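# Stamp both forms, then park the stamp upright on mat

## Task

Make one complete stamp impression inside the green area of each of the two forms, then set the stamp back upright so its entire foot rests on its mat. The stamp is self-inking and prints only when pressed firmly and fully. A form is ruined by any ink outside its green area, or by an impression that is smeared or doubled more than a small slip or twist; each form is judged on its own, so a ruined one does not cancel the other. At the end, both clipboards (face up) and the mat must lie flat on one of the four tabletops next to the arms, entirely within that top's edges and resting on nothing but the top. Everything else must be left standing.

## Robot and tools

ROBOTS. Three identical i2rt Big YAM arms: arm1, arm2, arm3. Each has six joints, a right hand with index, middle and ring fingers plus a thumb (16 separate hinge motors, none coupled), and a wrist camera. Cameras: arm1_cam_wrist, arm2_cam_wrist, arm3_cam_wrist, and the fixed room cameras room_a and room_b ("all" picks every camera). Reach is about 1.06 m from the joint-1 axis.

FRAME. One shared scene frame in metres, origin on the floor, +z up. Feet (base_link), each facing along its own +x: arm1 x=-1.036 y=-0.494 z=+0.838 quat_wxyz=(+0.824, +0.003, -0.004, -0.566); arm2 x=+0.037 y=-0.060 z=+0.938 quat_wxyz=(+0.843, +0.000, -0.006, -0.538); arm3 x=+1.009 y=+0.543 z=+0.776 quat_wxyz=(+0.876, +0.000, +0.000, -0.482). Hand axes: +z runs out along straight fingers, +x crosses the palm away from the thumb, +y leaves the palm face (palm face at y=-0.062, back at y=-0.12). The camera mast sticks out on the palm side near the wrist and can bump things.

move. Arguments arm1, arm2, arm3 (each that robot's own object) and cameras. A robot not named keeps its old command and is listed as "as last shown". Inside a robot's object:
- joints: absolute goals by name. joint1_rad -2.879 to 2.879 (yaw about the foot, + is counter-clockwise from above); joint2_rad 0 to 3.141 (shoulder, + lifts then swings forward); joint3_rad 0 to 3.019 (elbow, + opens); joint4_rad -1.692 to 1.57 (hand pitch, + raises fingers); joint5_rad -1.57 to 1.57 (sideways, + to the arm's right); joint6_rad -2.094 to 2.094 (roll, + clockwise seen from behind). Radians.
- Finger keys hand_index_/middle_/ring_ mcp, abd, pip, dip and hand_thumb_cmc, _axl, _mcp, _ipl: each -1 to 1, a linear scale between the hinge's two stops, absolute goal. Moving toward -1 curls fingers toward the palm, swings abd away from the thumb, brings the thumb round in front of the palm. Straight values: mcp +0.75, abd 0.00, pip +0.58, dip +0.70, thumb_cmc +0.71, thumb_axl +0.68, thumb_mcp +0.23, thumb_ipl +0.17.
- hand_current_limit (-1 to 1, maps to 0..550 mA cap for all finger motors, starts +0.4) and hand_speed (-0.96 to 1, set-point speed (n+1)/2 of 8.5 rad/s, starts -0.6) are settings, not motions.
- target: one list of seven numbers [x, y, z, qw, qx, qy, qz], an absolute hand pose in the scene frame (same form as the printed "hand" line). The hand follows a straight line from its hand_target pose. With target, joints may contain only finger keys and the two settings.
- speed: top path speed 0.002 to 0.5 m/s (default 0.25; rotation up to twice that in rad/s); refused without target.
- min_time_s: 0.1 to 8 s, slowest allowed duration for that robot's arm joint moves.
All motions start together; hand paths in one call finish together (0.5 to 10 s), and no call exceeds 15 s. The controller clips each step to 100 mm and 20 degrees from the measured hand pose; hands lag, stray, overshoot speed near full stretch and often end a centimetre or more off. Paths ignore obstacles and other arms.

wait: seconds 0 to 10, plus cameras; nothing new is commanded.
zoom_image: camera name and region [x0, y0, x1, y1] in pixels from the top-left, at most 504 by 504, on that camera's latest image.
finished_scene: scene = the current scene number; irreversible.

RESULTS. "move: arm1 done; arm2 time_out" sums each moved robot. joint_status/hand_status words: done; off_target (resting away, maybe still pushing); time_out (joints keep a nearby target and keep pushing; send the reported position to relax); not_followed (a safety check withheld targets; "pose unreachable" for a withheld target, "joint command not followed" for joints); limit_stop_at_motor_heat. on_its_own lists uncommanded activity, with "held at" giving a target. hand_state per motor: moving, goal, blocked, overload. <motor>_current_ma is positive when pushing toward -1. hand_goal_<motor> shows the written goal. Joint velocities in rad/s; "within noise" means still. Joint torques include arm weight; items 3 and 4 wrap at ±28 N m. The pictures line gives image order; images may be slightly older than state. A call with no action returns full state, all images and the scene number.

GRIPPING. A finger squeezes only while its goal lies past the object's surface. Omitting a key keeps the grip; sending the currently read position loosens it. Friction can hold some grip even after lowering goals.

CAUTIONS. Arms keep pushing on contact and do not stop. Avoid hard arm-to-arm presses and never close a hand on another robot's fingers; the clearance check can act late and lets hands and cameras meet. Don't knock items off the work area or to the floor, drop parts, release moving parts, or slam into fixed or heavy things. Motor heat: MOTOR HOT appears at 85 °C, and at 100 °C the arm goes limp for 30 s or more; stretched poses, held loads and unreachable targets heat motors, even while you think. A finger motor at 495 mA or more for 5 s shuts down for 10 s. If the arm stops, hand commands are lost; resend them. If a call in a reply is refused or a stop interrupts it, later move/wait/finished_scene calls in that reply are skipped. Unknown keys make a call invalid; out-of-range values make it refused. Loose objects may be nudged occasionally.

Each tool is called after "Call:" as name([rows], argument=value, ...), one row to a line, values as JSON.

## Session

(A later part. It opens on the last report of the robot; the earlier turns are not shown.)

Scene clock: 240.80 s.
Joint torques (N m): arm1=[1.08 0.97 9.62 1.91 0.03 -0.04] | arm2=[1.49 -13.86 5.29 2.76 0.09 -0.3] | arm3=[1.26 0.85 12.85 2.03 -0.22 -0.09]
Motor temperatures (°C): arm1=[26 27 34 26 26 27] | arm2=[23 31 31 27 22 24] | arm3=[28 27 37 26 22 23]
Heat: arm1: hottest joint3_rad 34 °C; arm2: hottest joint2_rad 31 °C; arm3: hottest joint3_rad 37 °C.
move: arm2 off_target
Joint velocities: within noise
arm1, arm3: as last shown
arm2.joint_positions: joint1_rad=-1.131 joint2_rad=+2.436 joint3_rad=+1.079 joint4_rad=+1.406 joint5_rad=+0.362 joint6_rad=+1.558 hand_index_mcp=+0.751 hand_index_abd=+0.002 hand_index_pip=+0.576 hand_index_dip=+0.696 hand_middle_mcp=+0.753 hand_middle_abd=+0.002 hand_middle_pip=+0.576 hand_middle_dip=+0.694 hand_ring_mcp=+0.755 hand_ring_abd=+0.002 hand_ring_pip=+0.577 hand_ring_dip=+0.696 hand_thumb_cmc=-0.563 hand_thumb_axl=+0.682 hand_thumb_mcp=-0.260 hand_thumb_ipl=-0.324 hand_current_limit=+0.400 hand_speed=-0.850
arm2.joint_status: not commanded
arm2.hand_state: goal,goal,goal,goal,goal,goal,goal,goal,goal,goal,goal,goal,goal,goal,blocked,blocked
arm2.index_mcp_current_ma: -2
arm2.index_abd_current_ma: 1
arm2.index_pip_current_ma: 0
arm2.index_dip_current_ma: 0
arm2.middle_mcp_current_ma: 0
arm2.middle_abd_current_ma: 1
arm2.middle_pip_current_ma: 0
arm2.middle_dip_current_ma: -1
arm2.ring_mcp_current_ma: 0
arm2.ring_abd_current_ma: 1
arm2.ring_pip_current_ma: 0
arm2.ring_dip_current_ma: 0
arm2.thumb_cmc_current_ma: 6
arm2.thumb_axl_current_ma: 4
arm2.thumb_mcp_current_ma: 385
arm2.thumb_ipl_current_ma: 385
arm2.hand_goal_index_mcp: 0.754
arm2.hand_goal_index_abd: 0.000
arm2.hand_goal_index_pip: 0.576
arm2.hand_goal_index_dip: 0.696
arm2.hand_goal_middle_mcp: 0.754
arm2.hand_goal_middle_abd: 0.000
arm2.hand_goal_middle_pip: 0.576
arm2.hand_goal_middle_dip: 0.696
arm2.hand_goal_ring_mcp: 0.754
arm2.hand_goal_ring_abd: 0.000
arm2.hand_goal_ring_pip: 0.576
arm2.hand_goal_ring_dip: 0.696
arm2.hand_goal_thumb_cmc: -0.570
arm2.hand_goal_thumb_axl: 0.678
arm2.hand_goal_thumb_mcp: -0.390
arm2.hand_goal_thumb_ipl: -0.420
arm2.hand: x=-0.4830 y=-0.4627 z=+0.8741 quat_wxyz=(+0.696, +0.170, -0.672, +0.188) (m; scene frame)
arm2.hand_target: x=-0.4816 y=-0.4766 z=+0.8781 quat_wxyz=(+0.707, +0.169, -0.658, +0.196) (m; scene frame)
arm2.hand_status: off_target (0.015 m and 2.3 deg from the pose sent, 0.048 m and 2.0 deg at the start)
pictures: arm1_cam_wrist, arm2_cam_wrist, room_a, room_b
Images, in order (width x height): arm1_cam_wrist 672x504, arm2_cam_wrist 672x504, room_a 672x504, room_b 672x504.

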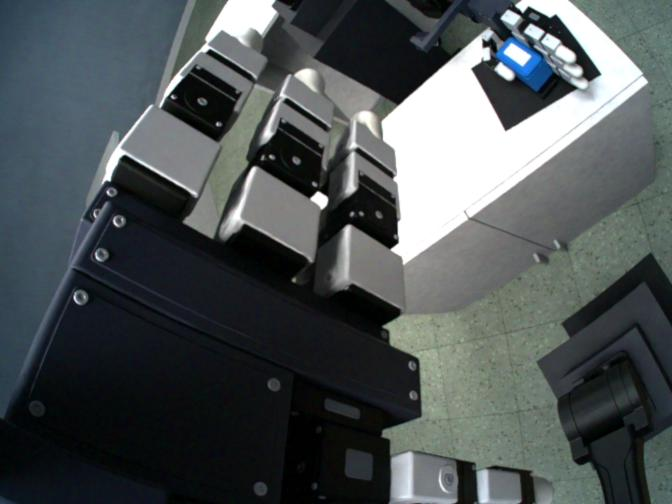

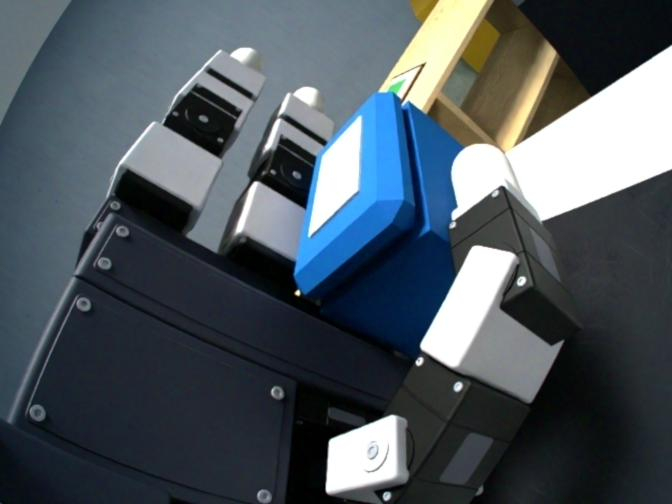

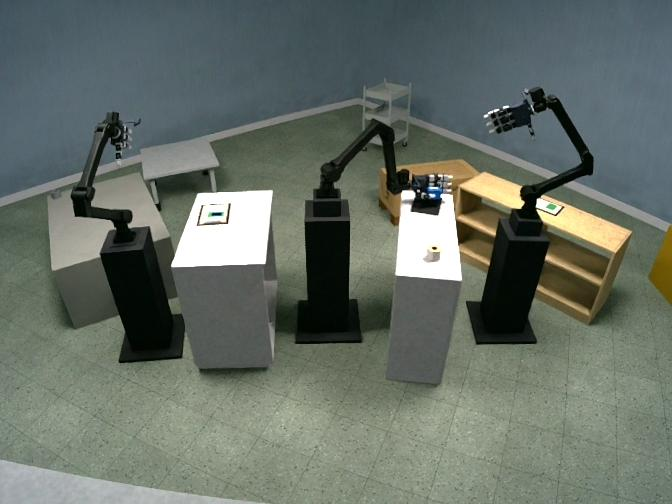

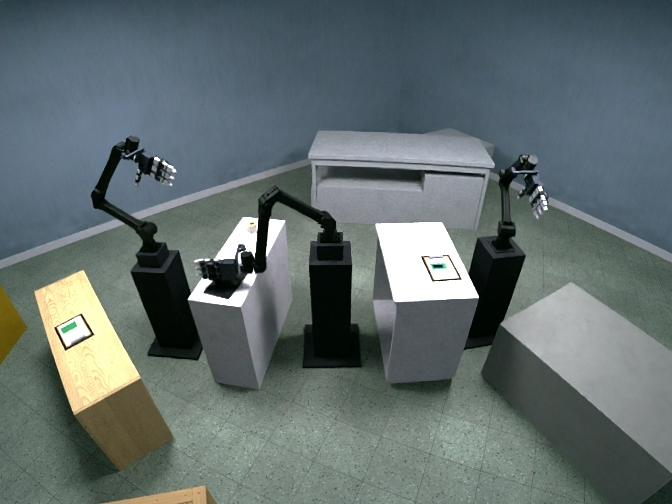

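Call:
move(arm2={"target": [-0.458, -0.479, 0.873, 0.7078, 0.1698, -0.6584, 0.1966], "speed": 0.06}, cameras=["arm2_cam_wrist", "arm1_cam_wrist", "room_a", "room_b"])

Call:
zoom_image(camera="room_a", region=[390, 160, 470, 230])

Call:
zoom_image(camera="arm1_cam_wrist", region=[440, 0, 640, 150])

Scene clock: 246.37 s.
Joint torques (N m): arm1=[1.03 0.97 9.63 1.91 0.03 -0.04] | arm2=[1.03 -13.57 3.04 2.7 0.06 -0.34] | arm3=[0.97 0.73 12.98 2.03 -0.22 -0.09]
Motor temperatures (°C): arm1=[26 27 34 26 26 27] | arm2=[23 31 31 27 22 24] | arm3=[27 27 37 26 22 23]
Heat: arm1: hottest joint3_rad 34 °C; arm2: hottest joint2_rad 31 °C; arm3: hottest joint3_rad 37 °C.
move: arm2 done
Joint velocities: within noise
arm1: as last shown
arm2.joint_positions: joint1_rad=-1.087 joint2_rad=+2.440 joint3_rad=+1.079 joint4_rad=+1.445 joint5_rad=+0.401 joint6_rad=+1.558 hand_index_mcp=+0.751 hand_index_abd=+0.002 hand_index_pip=+0.576 hand_index_dip=+0.696 hand_middle_mcp=+0.753 hand_middle_abd=+0.002 hand_middle_pip=+0.576 hand_middle_dip=+0.694 hand_ring_mcp=+0.755 hand_ring_abd=+0.002 hand_ring_pip=+0.577 hand_ring_dip=+0.696 hand_thumb_cmc=-0.563 hand_thumb_axl=+0.682 hand_thumb_mcp=-0.260 hand_thumb_ipl=-0.324 hand_current_limit=+0.400 hand_speed=-0.850
arm2.joint_status: not commanded
arm2.hand_state: goal,goal,goal,goal,goal,goal,goal,goal,goal,goal,goal,goal,goal,goal,blocked,blocked
arm2.index_mcp_current_ma: -2
arm2.index_abd_current_ma: 1
arm2.index_pip_current_ma: 0
arm2.index_dip_current_ma: 0
arm2.middle_mcp_current_ma: 0
arm2.middle_abd_current_ma: 1
arm2.middle_pip_current_ma: 0
arm2.middle_dip_current_ma: -1
arm2.ring_mcp_current_ma: 0
arm2.ring_abd_current_ma: 1
arm2.ring_pip_current_ma: 0
arm2.ring_dip_current_ma: 0
arm2.thumb_cmc_current_ma: 6
arm2.thumb_axl_current_ma: 4
arm2.thumb_mcp_current_ma: 385
arm2.thumb_ipl_current_ma: 385
arm2.hand_goal_index_mcp: 0.754
arm2.hand_goal_index_abd: 0.000
arm2.hand_goal_index_pip: 0.576
arm2.hand_goal_index_dip: 0.696
arm2.hand_goal_middle_mcp: 0.754
arm2.hand_goal_middle_abd: 0.000
arm2.hand_goal_middle_pip: 0.576
arm2.hand_goal_middle_dip: 0.696
arm2.hand_goal_ring_mcp: 0.754
arm2.hand_goal_ring_abd: 0.000
arm2.hand_goal_ring_pip: 0.576
arm2.hand_goal_ring_dip: 0.696
arm2.hand_goal_thumb_cmc: -0.570
arm2.hand_goal_thumb_axl: 0.678
arm2.hand_goal_thumb_mcp: -0.390
arm2.hand_goal_thumb_ipl: -0.420
arm2.hand: x=-0.4652 y=-0.4776 z=+0.8796 quat_wxyz=(+0.705, +0.164, -0.661, +0.198) (m; scene frame)
arm2.hand_target: x=-0.4580 y=-0.4790 z=+0.8732 quat_wxyz=(+0.707, +0.170, -0.658, +0.197) (m; scene frame)
arm2.hand_status: done (0.010 m and 0.8 deg from the pose sent, 0.030 m and 2.3 deg at the start)
arm3.joint_positions: joint1_rad=-0.317 joint2_rad=+0.607 joint3_rad=+1.243 joint4_rad=-1.193 joint5_rad=-0.237 joint6_rad=+1.481 hand_index_mcp=+0.754 hand_index_abd=+0.002 hand_index_pip=+0.577 hand_index_dip=+0.696 hand_middle_mcp=+0.751 hand_middle_abd=+0.005 hand_middle_pip=+0.575 hand_middle_dip=+0.696 hand_ring_mcp=+0.751 hand_ring_abd=+0.010 hand_ring_pip=+0.573 hand_ring_dip=+0.693 hand_thumb_cmc=+0.715 hand_thumb_axl=+0.677 hand_thumb_mcp=+0.226 hand_thumb_ipl=+0.168 hand_current_limit=+0.400 hand_speed=-0.600
arm3.joint_status: not commanded
arm3.hand_state: goal,goal,goal,goal,goal,goal,goal,goal,goal,goal,goal,goal,goal,goal,goal,goal
arm3.index_mcp_current_ma: 0
arm3.index_abd_current_ma: 0
arm3.index_pip_current_ma: 0
arm3.index_dip_current_ma: 0
arm3.middle_mcp_current_ma: 0
arm3.middle_abd_current_ma: 1
arm3.middle_pip_current_ma: 0
arm3.middle_dip_current_ma: 0
arm3.ring_mcp_current_ma: 0
arm3.ring_abd_current_ma: 2
arm3.ring_pip_current_ma: 0
arm3.ring_dip_current_ma: 0
arm3.thumb_cmc_current_ma: 0
arm3.thumb_axl_current_ma: 0
arm3.thumb_mcp_current_ma: 0
arm3.thumb_ipl_current_ma: 0
arm3.hand_goal_index_mcp: 0.754
arm3.hand_goal_index_abd: 0.000
arm3.hand_goal_index_pip: 0.576
arm3.hand_goal_index_dip: 0.696
arm3.hand_goal_middle_mcp: 0.754
arm3.hand_goal_middle_abd: 0.000
arm3.hand_goal_middle_pip: 0.576
arm3.hand_goal_middle_dip: 0.696
arm3.hand_goal_ring_mcp: 0.754
arm3.hand_goal_ring_abd: 0.000
arm3.hand_goal_ring_pip: 0.576
arm3.hand_goal_ring_dip: 0.696
arm3.hand_goal_thumb_cmc: 0.714
arm3.hand_goal_thumb_axl: 0.678
arm3.hand_goal_thumb_mcp: 0.226
arm3.hand_goal_thumb_ipl: 0.168
arm3.hand: x=+1.0328 y=+0.2686 z=+1.2535 quat_wxyz=(+0.234, +0.742, -0.455, +0.434) (m; scene frame)
arm3.hand_target: x=+1.0355 y=+0.2771 z=+1.2837 quat_wxyz=(+0.248, +0.737, -0.436, +0.453) (m; scene frame)
arm3.hand_status: not commanded
pictures: arm1_cam_wrist, arm2_cam_wrist, room_a, room_b
Images, in order (width x height): arm1_cam_wrist 672x504, arm2_cam_wrist 672x504, room_a 672x504, room_b 672x504.

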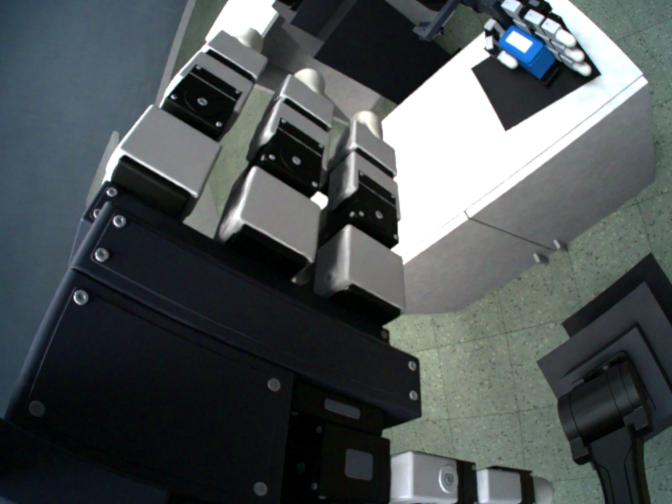

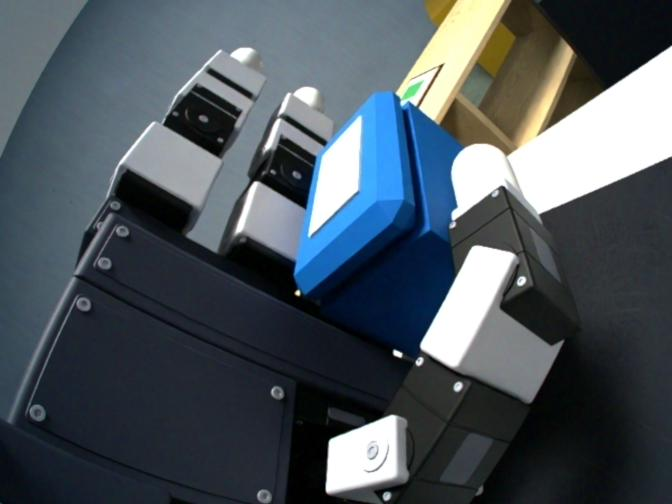

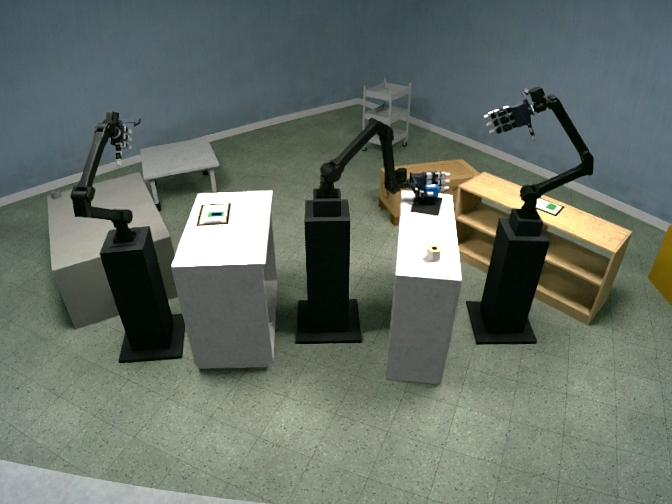

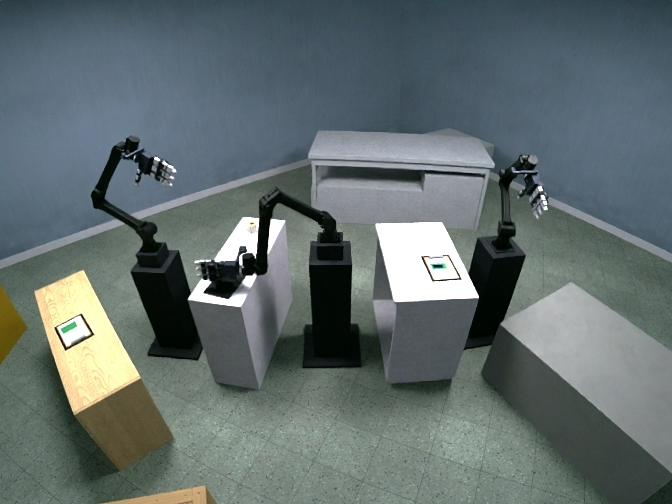

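Scaled by 6.300 from the camera's 672x504 image, which has a finer 960x720 frame.

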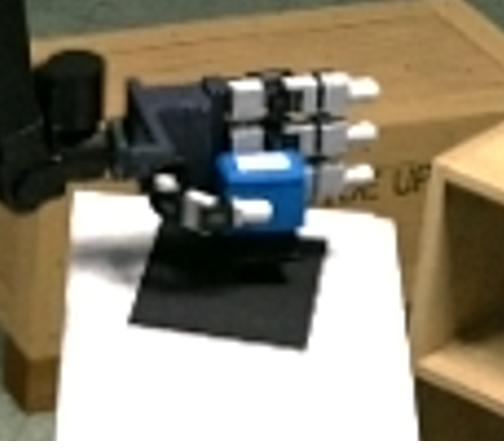

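Scaled by 2.520 from the camera's 672x504 image, which has a finer 960x720 frame.

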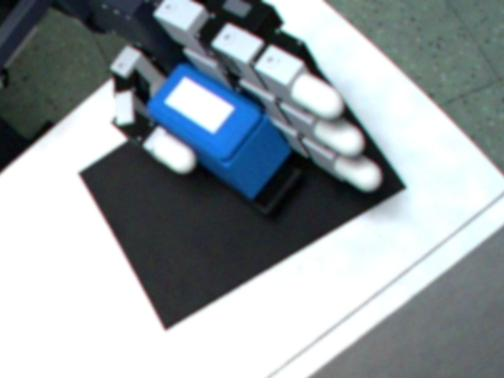

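Call:
move(arm2={"target": [-0.468, -0.448, 0.868, 0.7078, 0.1698, -0.6584, 0.1966], "speed": 0.06}, cameras=["arm2_cam_wrist", "arm1_cam_wrist", "room_a"])

Call:
zoom_image(camera="room_a", region=[390, 160, 470, 230])

Call:
zoom_image(camera="arm1_cam_wrist", region=[440, 0, 640, 150])

Scene clock: 248.43 s.
Joint torques (N m): arm1=[1.08 0.97 9.62 1.91 0.03 -0.04] | arm2=[-0.91 -13.22 2.59 2.76 -0.24 -0.29] | arm3=[1.38 1.38 13.07 2.14 -0.22 -0.11]
Motor temperatures (°C): arm1=[26 27 34 26 26 27] | arm2=[23 31 30 27 22 24] | arm3=[27 27 37 26 22 23]
Heat: arm1: hottest joint3_rad 34 °C; arm2: hottest joint2_rad 31 °C; arm3: hottest joint3_rad 37 °C.
move: arm2 off_target
Joint velocities: within noise
arm1, arm3: as last shown
arm2.joint_positions: joint1_rad=-1.120 joint2_rad=+2.445 joint3_rad=+1.035 joint4_rad=+1.493 joint5_rad=+0.354 joint6_rad=+1.558 hand_index_mcp=+0.751 hand_index_abd=+0.002 hand_index_pip=+0.576 hand_index_dip=+0.696 hand_middle_mcp=+0.753 hand_middle_abd=+0.002 hand_middle_pip=+0.576 hand_middle_dip=+0.694 hand_ring_mcp=+0.755 hand_ring_abd=+0.002 hand_ring_pip=+0.577 hand_ring_dip=+0.696 hand_thumb_cmc=-0.563 hand_thumb_axl=+0.682 hand_thumb_mcp=-0.260 hand_thumb_ipl=-0.324 hand_current_limit=+0.400 hand_speed=-0.850
arm2.joint_status: not commanded
arm2.hand_state: goal,goal,goal,goal,goal,goal,goal,goal,goal,goal,goal,goal,goal,goal,blocked,blocked
arm2.index_mcp_current_ma: -2
arm2.index_abd_current_ma: 1
arm2.index_pip_current_ma: 0
arm2.index_dip_current_ma: 0
arm2.middle_mcp_current_ma: 0
arm2.middle_abd_current_ma: 1
arm2.middle_pip_current_ma: 0
arm2.middle_dip_current_ma: -1
arm2.ring_mcp_current_ma: 0
arm2.ring_abd_current_ma: 1
arm2.ring_pip_current_ma: 0
arm2.ring_dip_current_ma: 0
arm2.thumb_cmc_current_ma: 6
arm2.thumb_axl_current_ma: 4
arm2.thumb_mcp_current_ma: 385
arm2.thumb_ipl_current_ma: 385
arm2.hand_goal_index_mcp: 0.754
arm2.hand_goal_index_abd: 0.000
arm2.hand_goal_index_pip: 0.576
arm2.hand_goal_index_dip: 0.696
arm2.hand_goal_middle_mcp: 0.754
arm2.hand_goal_middle_abd: 0.000
arm2.hand_goal_middle_pip: 0.576
arm2.hand_goal_middle_dip: 0.696
arm2.hand_goal_ring_mcp: 0.754
arm2.hand_goal_ring_abd: 0.000
arm2.hand_goal_ring_pip: 0.576
arm2.hand_goal_ring_dip: 0.696
arm2.hand_goal_thumb_cmc: -0.570
arm2.hand_goal_thumb_axl: 0.678
arm2.hand_goal_thumb_mcp: -0.390
arm2.hand_goal_thumb_ipl: -0.420
arm2.hand: x=-0.4667 y=-0.4564 z=+0.8744 quat_wxyz=(+0.704, +0.170, -0.660, +0.201) (m; scene frame)
arm2.hand_target: x=-0.4679 y=-0.4480 z=+0.8680 quat_wxyz=(+0.707, +0.170, -0.658, +0.196) (m; scene frame)
arm2.hand_status: off_target (0.011 m and 0.7 deg from the pose sent, 0.032 m and 0.9 deg at the start)
pictures: arm1_cam_wrist, arm2_cam_wrist, room_a
Images, in order (width x height): arm1_cam_wrist 672x504, arm2_cam_wrist 672x504, room_a 672x504.

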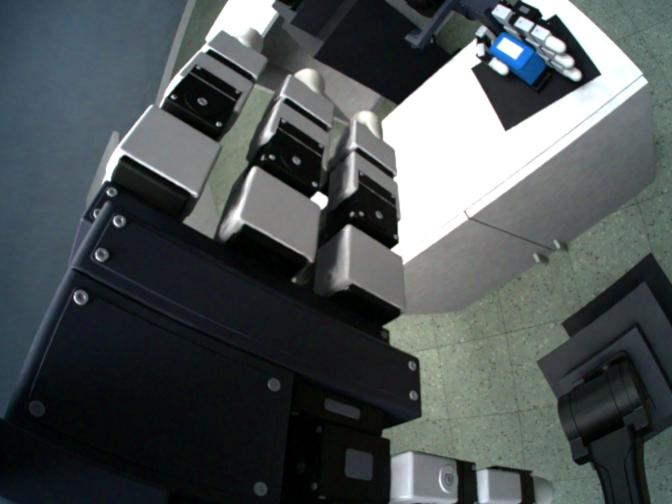

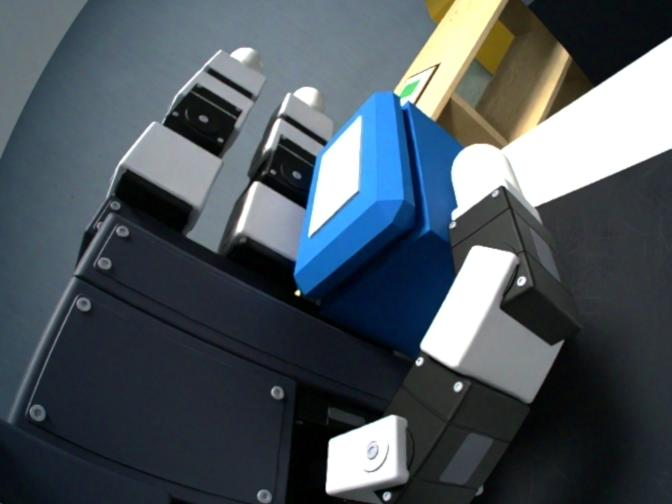

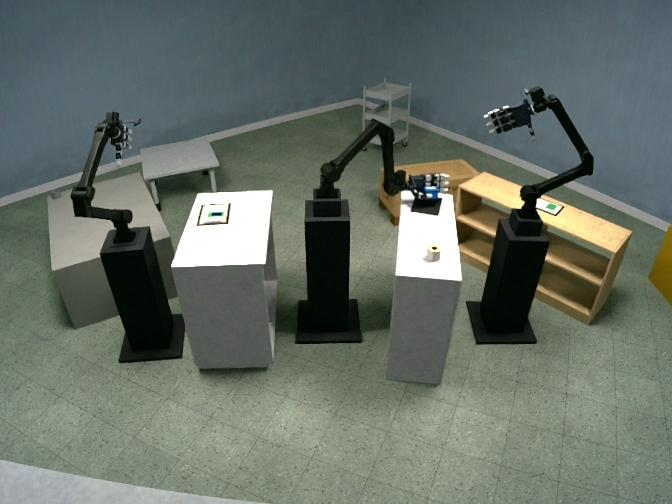

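Scaled by 6.300 from the camera's 672x504 image, which has a finer 960x720 frame.

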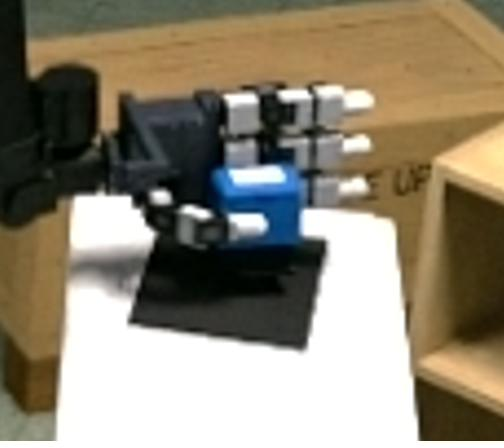

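Scaled by 2.520 from the camera's 672x504 image, which has a finer 960x720 frame.

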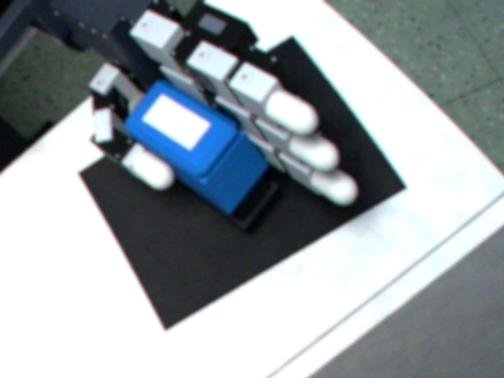

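Call:
move(arm2={"target": [-0.468, -0.448, 0.855, 0.6934, 0.1745, -0.6725, 0.1917], "speed": 0.04}, cameras=["arm1_cam_wrist", "room_a"])

Call:
zoom_image(camera="room_a", region=[390, 160, 470, 230])

Call:
zoom_image(camera="arm1_cam_wrist", region=[440, 0, 640, 150])

Scene clock: 250.20 s.
Joint torques (N m): arm1=[1.08 1.03 9.62 1.91 0.03 -0.04] | arm2=[-0.91 -13.22 2.84 1.74 -0.2 -0.16] | arm3=[1.03 1.14 13.03 2.17 -0.24 -0.07]
Motor temperatures (°C): arm1=[26 27 34 26 26 27] | arm2=[23 31 30 27 22 24] | arm3=[27 27 37 26 22 23]
Heat: arm1: hottest joint3_rad 34 °C; arm2: hottest joint2_rad 31 °C; arm3: hottest joint3_rad 37 °C.
move: arm2 off_target
Joint velocities: within noise
arm1.joint_positions: joint1_rad=+1.491 joint2_rad=+0.596 joint3_rad=+1.412 joint4_rad=-1.322 joint5_rad=+0.085 joint6_rad=+1.563 hand_index_mcp=+0.755 hand_index_abd=+0.001 hand_index_pip=+0.577 hand_index_dip=+0.696 hand_middle_mcp=+0.755 hand_middle_abd=+0.001 hand_middle_pip=+0.577 hand_middle_dip=+0.696 hand_ring_mcp=+0.755 hand_ring_abd=+0.001 hand_ring_pip=+0.577 hand_ring_dip=+0.696 hand_thumb_cmc=+0.716 hand_thumb_axl=+0.677 hand_thumb_mcp=+0.226 hand_thumb_ipl=+0.168 hand_current_limit=+0.400 hand_speed=-0.600
arm1.joint_status: not commanded
arm1.hand_state: goal,goal,goal,goal,goal,goal,goal,goal,goal,goal,goal,goal,goal,goal,goal,goal
arm1.index_mcp_current_ma: 1
arm1.index_abd_current_ma: 1
arm1.index_pip_current_ma: 1
arm1.index_dip_current_ma: 0
arm1.middle_mcp_current_ma: 1
arm1.middle_abd_current_ma: 1
arm1.middle_pip_current_ma: 1
arm1.middle_dip_current_ma: 0
arm1.ring_mcp_current_ma: 1
arm1.ring_abd_current_ma: 1
arm1.ring_pip_current_ma: 1
arm1.ring_dip_current_ma: 0
arm1.thumb_cmc_current_ma: 2
arm1.thumb_axl_current_ma: -1
arm1.thumb_mcp_current_ma: 0
arm1.thumb_ipl_current_ma: 0
arm1.hand_goal_index_mcp: 0.754
arm1.hand_goal_index_abd: 0.000
arm1.hand_goal_index_pip: 0.576
arm1.hand_goal_index_dip: 0.696
arm1.hand_goal_middle_mcp: 0.754
arm1.hand_goal_middle_abd: 0.000
arm1.hand_goal_middle_pip: 0.576
arm1.hand_goal_middle_dip: 0.696
arm1.hand_goal_ring_mcp: 0.754
arm1.hand_goal_ring_abd: 0.000
arm1.hand_goal_ring_pip: 0.576
arm1.hand_goal_ring_dip: 0.696
arm1.hand_goal_thumb_cmc: 0.714
arm1.hand_goal_thumb_axl: 0.678
arm1.hand_goal_thumb_mcp: 0.226
arm1.hand_goal_thumb_ipl: 0.168
arm1.hand: x=-0.8141 y=-0.5320 z=+1.3829 quat_wxyz=(-0.034, +0.852, +0.105, +0.512) (m; scene frame)
arm1.hand_target: x=-0.8162 y=-0.5304 z=+1.3947 quat_wxyz=(-0.041, +0.844, +0.104, +0.524) (m; scene frame)
arm1.hand_status: not commanded
arm2.joint_positions: joint1_rad=-1.120 joint2_rad=+2.452 joint3_rad=+1.035 joint4_rad=+1.480 joint5_rad=+0.354 joint6_rad=+1.558 hand_index_mcp=+0.751 hand_index_abd=+0.002 hand_index_pip=+0.576 hand_index_dip=+0.696 hand_middle_mcp=+0.753 hand_middle_abd=+0.002 hand_middle_pip=+0.576 hand_middle_dip=+0.694 hand_ring_mcp=+0.755 hand_ring_abd=+0.002 hand_ring_pip=+0.577 hand_ring_dip=+0.696 hand_thumb_cmc=-0.563 hand_thumb_axl=+0.682 hand_thumb_mcp=-0.260 hand_thumb_ipl=-0.324 hand_current_limit=+0.400 hand_speed=-0.850
arm2.joint_status: not commanded
arm2.hand_state: goal,goal,goal,goal,goal,goal,goal,goal,goal,goal,goal,goal,goal,goal,blocked,blocked
arm2.index_mcp_current_ma: -2
arm2.index_abd_current_ma: 1
arm2.index_pip_current_ma: 0
arm2.index_dip_current_ma: 0
arm2.middle_mcp_current_ma: 0
arm2.middle_abd_current_ma: 1
arm2.middle_pip_current_ma: 0
arm2.middle_dip_current_ma: -1
arm2.ring_mcp_current_ma: 0
arm2.ring_abd_current_ma: 1
arm2.ring_pip_current_ma: 0
arm2.ring_dip_current_ma: 0
arm2.thumb_cmc_current_ma: 6
arm2.thumb_axl_current_ma: 4
arm2.thumb_mcp_current_ma: 385
arm2.thumb_ipl_current_ma: 385
arm2.hand_goal_index_mcp: 0.754
arm2.hand_goal_index_abd: 0.000
arm2.hand_goal_index_pip: 0.576
arm2.hand_goal_index_dip: 0.696
arm2.hand_goal_middle_mcp: 0.754
arm2.hand_goal_middle_abd: 0.000
arm2.hand_goal_middle_pip: 0.576
arm2.hand_goal_middle_dip: 0.696
arm2.hand_goal_ring_mcp: 0.754
arm2.hand_goal_ring_abd: 0.000
arm2.hand_goal_ring_pip: 0.576
arm2.hand_goal_ring_dip: 0.696
arm2.hand_goal_thumb_cmc: -0.570
arm2.hand_goal_thumb_axl: 0.678
arm2.hand_goal_thumb_mcp: -0.390
arm2.hand_goal_thumb_ipl: -0.420
arm2.hand: x=-0.4657 y=-0.4553 z=+0.8675 quat_wxyz=(+0.698, +0.174, -0.666, +0.197) (m; scene frame)
arm2.hand_target: x=-0.4677 y=-0.4478 z=+0.8551 quat_wxyz=(+0.693, +0.174, -0.673, +0.192) (m; scene frame)
arm2.hand_status: off_target (0.015 m and 1.1 deg from the pose sent, 0.021 m and 2.2 deg at the start)
arm3: as last shown
pictures: arm1_cam_wrist, room_a
Images, in order (width x height): arm1_cam_wrist 672x504, room_a 672x504.

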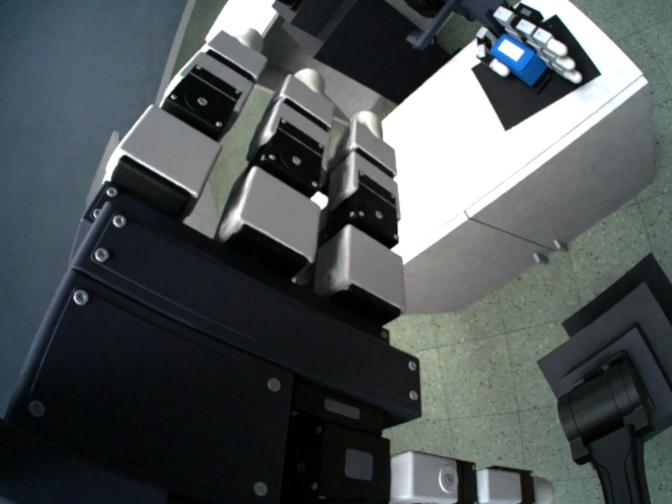

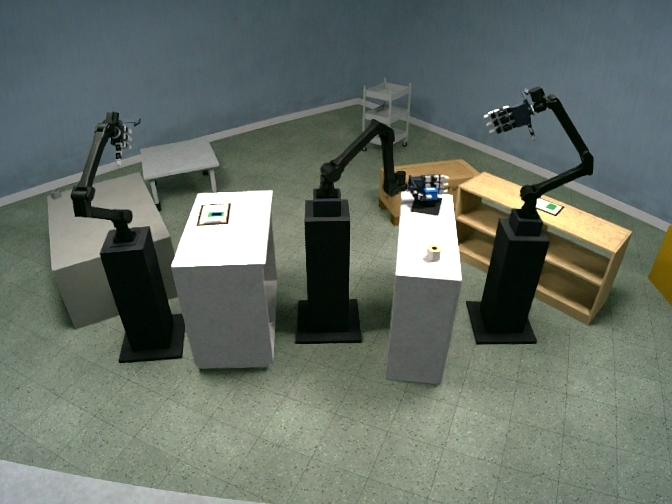

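Scaled by 6.300 from the camera's 672x504 image, which has a finer 960x720 frame.

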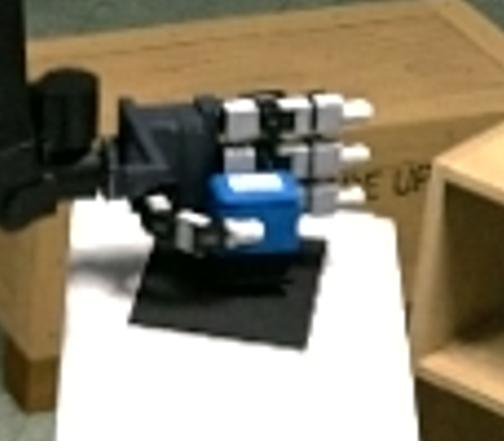

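Scaled by 2.520 from the camera's 672x504 image, which has a finer 960x720 frame.

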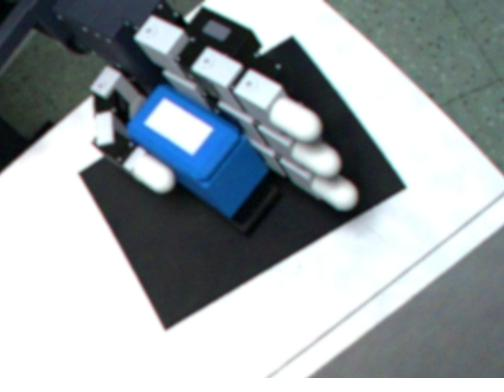

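Call:
move(arm2={"target": [-0.470, -0.440, 0.842, 0.6904, 0.1755, -0.6755, 0.1909], "speed": 0.04}, cameras=["arm1_cam_wrist", "room_a"])

Call:
zoom_image(camera="room_a", region=[390, 160, 470, 230])

Call:
zoom_image(camera="arm1_cam_wrist", region=[440, 0, 640, 150])

Scene clock: 251.53 s.
Joint torques (N m): arm1=[1.08 1.03 9.63 1.91 0.03 -0.04] | arm2=[-1.61 -12.86 2.85 2.28 -0.13 -0.13] | arm3=[0.56 0.85 12.96 2 -0.25 -0.09]
Motor temperatures (°C): arm1=[26 27 34 26 26 27] | arm2=[23 31 30 27 22 24] | arm3=[27 27 37 26 22 23]
Heat: arm1: hottest joint3_rad 34 °C; arm2: hottest joint2_rad 31 °C; arm3: hottest joint3_rad 37 °C.
move: arm2 off_target
Joint velocities: within noise
arm1, arm3: as last shown
arm2.joint_positions: joint1_rad=-1.126 joint2_rad=+2.476 joint3_rad=+1.035 joint4_rad=+1.481 joint5_rad=+0.339 joint6_rad=+1.558 hand_index_mcp=+0.751 hand_index_abd=+0.002 hand_index_pip=+0.576 hand_index_dip=+0.696 hand_middle_mcp=+0.753 hand_middle_abd=+0.002 hand_middle_pip=+0.576 hand_middle_dip=+0.694 hand_ring_mcp=+0.755 hand_ring_abd=+0.002 hand_ring_pip=+0.577 hand_ring_dip=+0.696 hand_thumb_cmc=-0.563 hand_thumb_axl=+0.681 hand_thumb_mcp=-0.260 hand_thumb_ipl=-0.324 hand_current_limit=+0.400 hand_speed=-0.850
arm2.joint_status: not commanded
arm2.hand_state: goal,goal,goal,goal,goal,goal,goal,goal,goal,goal,goal,goal,goal,goal,blocked,blocked
arm2.index_mcp_current_ma: -2
arm2.index_abd_current_ma: 1
arm2.index_pip_current_ma: 0
arm2.index_dip_current_ma: 0
arm2.middle_mcp_current_ma: 0
arm2.middle_abd_current_ma: 1
arm2.middle_pip_current_ma: 0
arm2.middle_dip_current_ma: -1
arm2.ring_mcp_current_ma: 0
arm2.ring_abd_current_ma: 1
arm2.ring_pip_current_ma: 0
arm2.ring_dip_current_ma: 0
arm2.thumb_cmc_current_ma: 6
arm2.thumb_axl_current_ma: 3
arm2.thumb_mcp_current_ma: 385
arm2.thumb_ipl_current_ma: 385
arm2.hand_goal_index_mcp: 0.754
arm2.hand_goal_index_abd: 0.000
arm2.hand_goal_index_pip: 0.576
arm2.hand_goal_index_dip: 0.696
arm2.hand_goal_middle_mcp: 0.754
arm2.hand_goal_middle_abd: 0.000
arm2.hand_goal_middle_pip: 0.576
arm2.hand_goal_middle_dip: 0.696
arm2.hand_goal_ring_mcp: 0.754
arm2.hand_goal_ring_abd: 0.000
arm2.hand_goal_ring_pip: 0.576
arm2.hand_goal_ring_dip: 0.696
arm2.hand_goal_thumb_cmc: -0.570
arm2.hand_goal_thumb_axl: 0.678
arm2.hand_goal_thumb_mcp: -0.390
arm2.hand_goal_thumb_ipl: -0.420
arm2.hand: x=-0.4646 y=-0.4516 z=+0.8535 quat_wxyz=(+0.691, +0.182, -0.671, +0.196) (m; scene frame)
arm2.hand_target: x=-0.4696 y=-0.4399 z=+0.8421 quat_wxyz=(+0.690, +0.176, -0.676, +0.191) (m; scene frame)
arm2.hand_status: off_target (0.017 m and 1.1 deg from the pose sent, 0.030 m and 1.6 deg at the start)
pictures: arm1_cam_wrist, room_a
Images, in order (width x height): arm1_cam_wrist 672x504, room_a 672x504.

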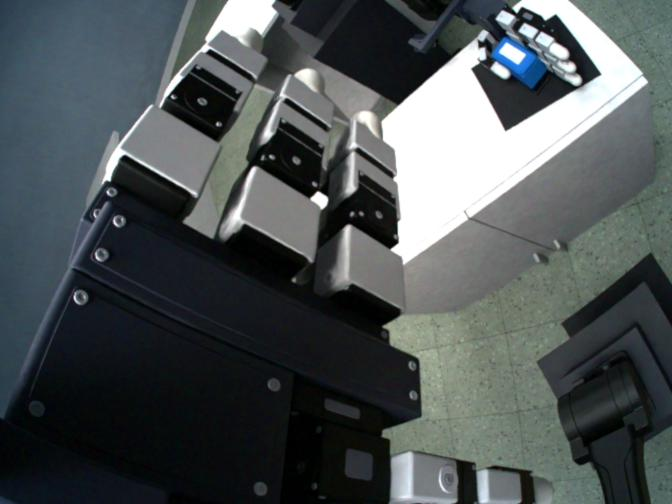

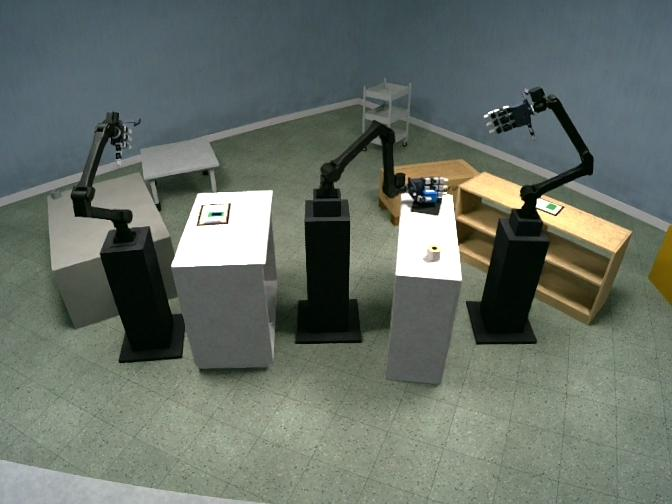

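Scaled by 6.300 from the camera's 672x504 image, which has a finer 960x720 frame.

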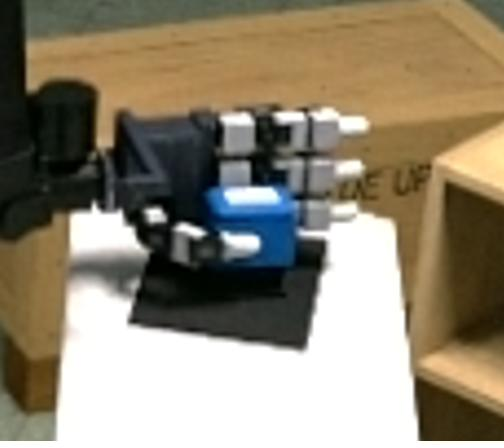

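Scaled by 2.520 from the camera's 672x504 image, which has a finer 960x720 frame.

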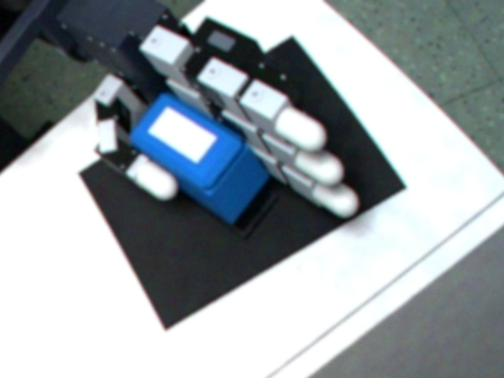

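Call:
move(arm2={"joints": {"hand_thumb_mcp": 0.0, "hand_thumb_ipl": -0.1}}, cameras=["arm2_cam_wrist", "arm1_cam_wrist", "room_a"])

Call:
zoom_image(camera="arm1_cam_wrist", region=[440, 0, 640, 150])

Scene clock: 253.50 s.
Joint torques (N m): arm1=[1.08 1.03 9.63 1.89 0.03 -0.04] | arm2=[-1.55 -12.86 2.84 2.25 -0.11 -0.14] | arm3=[1.2 0.73 12.98 2.02 -0.23 -0.12]
Motor temperatures (°C): arm1=[26 27 34 26 26 27] | arm2=[23 31 30 27 22 24] | arm3=[27 27 37 26 22 23]
Heat: arm1: hottest joint3_rad 34 °C; arm2: hottest joint2_rad 31 °C; arm3: hottest joint3_rad 37 °C.
move: arm2 done
Joint velocities: within noise
arm1, arm3: as last shown
arm2.joint_positions: joint1_rad=-1.126 joint2_rad=+2.476 joint3_rad=+1.035 joint4_rad=+1.481 joint5_rad=+0.338 joint6_rad=+1.558 hand_index_mcp=+0.752 hand_index_abd=+0.002 hand_index_pip=+0.576 hand_index_dip=+0.696 hand_middle_mcp=+0.753 hand_middle_abd=+0.002 hand_middle_pip=+0.576 hand_middle_dip=+0.694 hand_ring_mcp=+0.755 hand_ring_abd=+0.002 hand_ring_pip=+0.577 hand_ring_dip=+0.696 hand_thumb_cmc=-0.563 hand_thumb_axl=+0.681 hand_thumb_mcp=-0.002 hand_thumb_ipl=-0.102 hand_current_limit=+0.400 hand_speed=-0.850
arm2.joint_status: all done
arm2.hand_state: goal,goal,goal,goal,goal,goal,goal,goal,goal,goal,goal,goal,goal,goal,goal,goal
arm2.index_mcp_current_ma: -1
arm2.index_abd_current_ma: 1
arm2.index_pip_current_ma: 0
arm2.index_dip_current_ma: 0
arm2.middle_mcp_current_ma: 0
arm2.middle_abd_current_ma: 1
arm2.middle_pip_current_ma: 0
arm2.middle_dip_current_ma: -1
arm2.ring_mcp_current_ma: 0
arm2.ring_abd_current_ma: 1
arm2.ring_pip_current_ma: 0
arm2.ring_dip_current_ma: 0
arm2.thumb_cmc_current_ma: 6
arm2.thumb_axl_current_ma: 3
arm2.thumb_mcp_current_ma: -1
arm2.thumb_ipl_current_ma: -2
arm2.hand_goal_index_mcp: 0.754
arm2.hand_goal_index_abd: 0.000
arm2.hand_goal_index_pip: 0.576
arm2.hand_goal_index_dip: 0.696
arm2.hand_goal_middle_mcp: 0.754
arm2.hand_goal_middle_abd: 0.000
arm2.hand_goal_middle_pip: 0.576
arm2.hand_goal_middle_dip: 0.696
arm2.hand_goal_ring_mcp: 0.754
arm2.hand_goal_ring_abd: 0.000
arm2.hand_goal_ring_pip: 0.576
arm2.hand_goal_ring_dip: 0.696
arm2.hand_goal_thumb_cmc: -0.570
arm2.hand_goal_thumb_axl: 0.678
arm2.hand_goal_thumb_mcp: 0.000
arm2.hand_goal_thumb_ipl: -0.100
arm2.hand: x=-0.4648 y=-0.4515 z=+0.8535 quat_wxyz=(+0.691, +0.182, -0.671, +0.196) (m; scene frame)
arm2.hand_target: x=-0.4696 y=-0.4399 z=+0.8421 quat_wxyz=(+0.690, +0.176, -0.676, +0.191) (m; scene frame)
arm2.hand_status: not commanded
pictures: arm1_cam_wrist, arm2_cam_wrist, room_a
Images, in order (width x height): arm1_cam_wrist 672x504, arm2_cam_wrist 672x504, room_a 672x504.

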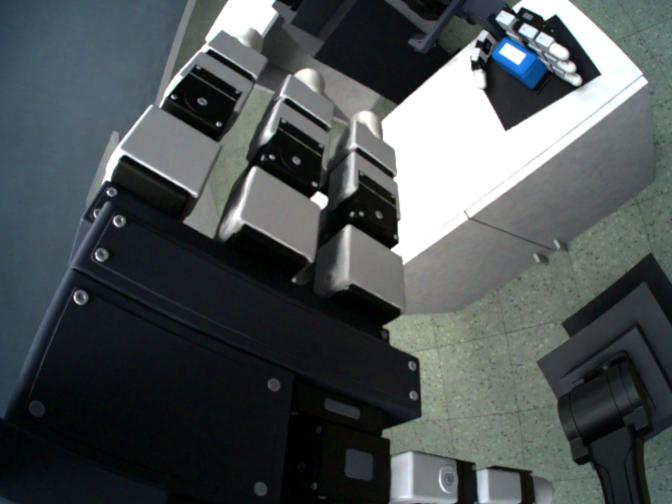

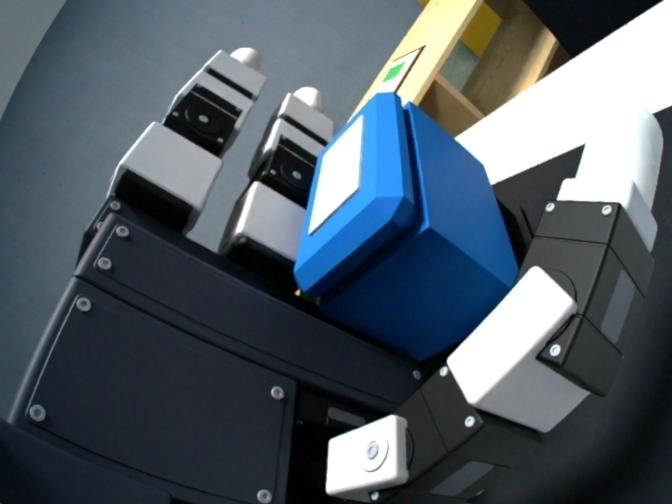

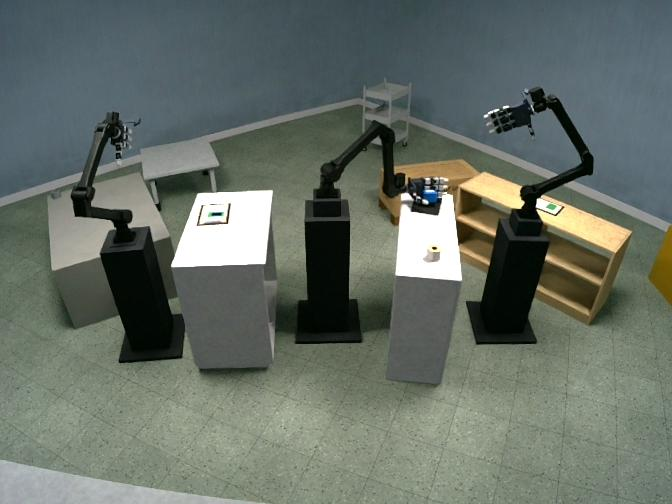

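Scaled by 2.520 from the camera's 672x504 image, which has a finer 960x720 frame.

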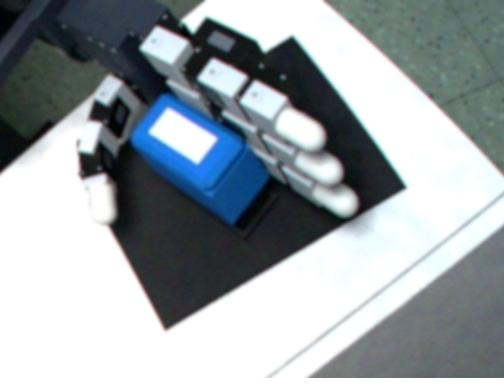

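Call:
move(arm2={"joints": {"hand_thumb_mcp": 0.226, "hand_thumb_ipl": 0.168, "hand_speed": -0.6}, "target": [-0.446, -0.492, 0.86, 0.6934, 0.1745, -0.6725, 0.1917], "speed": 0.05}, cameras=["arm2_cam_wrist", "arm1_cam_wrist"])

Scene clock: 255.77 s.
Joint torques (N m): arm1=[1.08 1.03 9.62 1.91 0.03 -0.04] | arm2=[1.2 -15.38 4.34 1.39 0.11 -0.23] | arm3=[1.2 0.79 13.12 2.1 -0.24 -0.09]
Motor temperatures (°C): arm1=[26 27 34 26 26 27] | arm2=[23 31 30 27 22 24] | arm3=[27 27 37 26 22 23]
Heat: arm1: hottest joint3_rad 34 °C; arm2: hottest joint2_rad 31 °C; arm3: hottest joint3_rad 37 °C.
move: arm2 off_target
Joint velocities: within noise
arm1, arm3: as last shown
arm2.joint_positions: joint1_rad=-1.055 joint2_rad=+2.476 joint3_rad=+1.071 joint4_rad=+1.431 joint5_rad=+0.436 joint6_rad=+1.558 hand_index_mcp=+0.756 hand_index_abd=+0.002 hand_index_pip=+0.576 hand_index_dip=+0.696 hand_middle_mcp=+0.753 hand_middle_abd=+0.002 hand_middle_pip=+0.576 hand_middle_dip=+0.694 hand_ring_mcp=+0.755 hand_ring_abd=+0.002 hand_ring_pip=+0.577 hand_ring_dip=+0.696 hand_thumb_cmc=-0.563 hand_thumb_axl=+0.680 hand_thumb_mcp=+0.224 hand_thumb_ipl=+0.166 hand_current_limit=+0.400 hand_speed=-0.600
arm2.joint_status: all done
arm2.hand_state: goal,goal,goal,goal,goal,goal,goal,goal,goal,goal,goal,goal,goal,goal,goal,goal
arm2.index_mcp_current_ma: 1
arm2.index_abd_current_ma: 1
arm2.index_pip_current_ma: 0
arm2.index_dip_current_ma: 0
arm2.middle_mcp_current_ma: 0
arm2.middle_abd_current_ma: 1
arm2.middle_pip_current_ma: 0
arm2.middle_dip_current_ma: -1
arm2.ring_mcp_current_ma: 0
arm2.ring_abd_current_ma: 1
arm2.ring_pip_current_ma: 0
arm2.ring_dip_current_ma: 0
arm2.thumb_cmc_current_ma: 6
arm2.thumb_axl_current_ma: 2
arm2.thumb_mcp_current_ma: -1
arm2.thumb_ipl_current_ma: -2
arm2.hand_goal_index_mcp: 0.754
arm2.hand_goal_index_abd: 0.000
arm2.hand_goal_index_pip: 0.576
arm2.hand_goal_index_dip: 0.696
arm2.hand_goal_middle_mcp: 0.754
arm2.hand_goal_middle_abd: 0.000
arm2.hand_goal_middle_pip: 0.576
arm2.hand_goal_middle_dip: 0.696
arm2.hand_goal_ring_mcp: 0.754
arm2.hand_goal_ring_abd: 0.000
arm2.hand_goal_ring_pip: 0.576
arm2.hand_goal_ring_dip: 0.696
arm2.hand_goal_thumb_cmc: -0.570
arm2.hand_goal_thumb_axl: 0.678
arm2.hand_goal_thumb_mcp: 0.226
arm2.hand_goal_thumb_ipl: 0.168
arm2.hand: x=-0.4455 y=-0.4785 z=+0.8528 quat_wxyz=(+0.689, +0.175, -0.678, +0.185) (m; scene frame)
arm2.hand_target: x=-0.4457 y=-0.4918 z=+0.8601 quat_wxyz=(+0.693, +0.175, -0.672, +0.192) (m; scene frame)
arm2.hand_status: off_target (0.015 m and 1.1 deg from the pose sent, 0.045 m and 1.0 deg at the start)
pictures: arm1_cam_wrist, arm2_cam_wrist
Images, in order (width x height): arm1_cam_wrist 672x504, arm2_cam_wrist 672x504.

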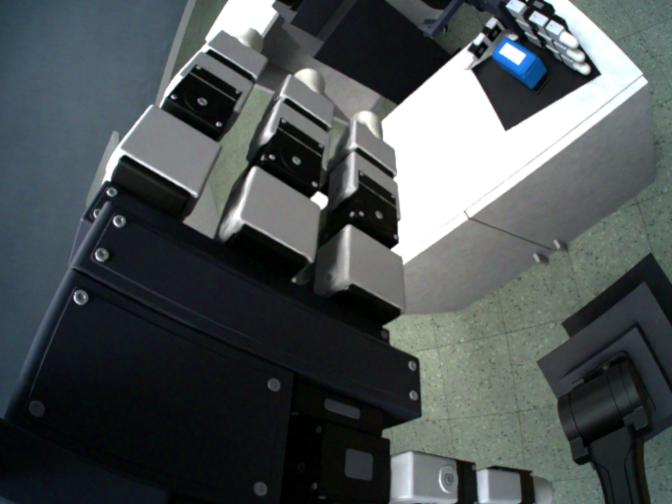

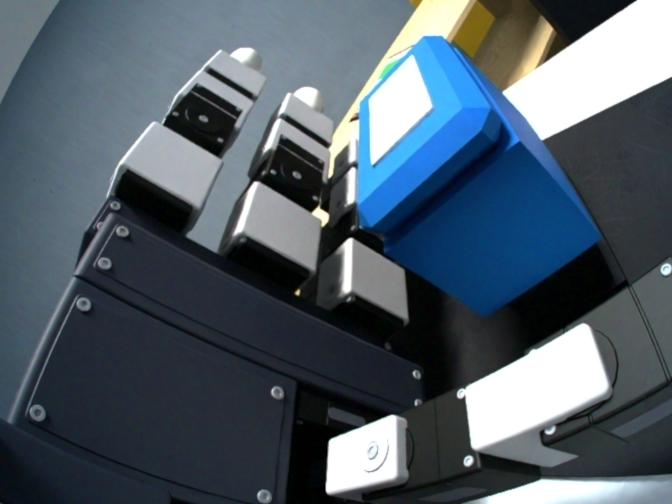

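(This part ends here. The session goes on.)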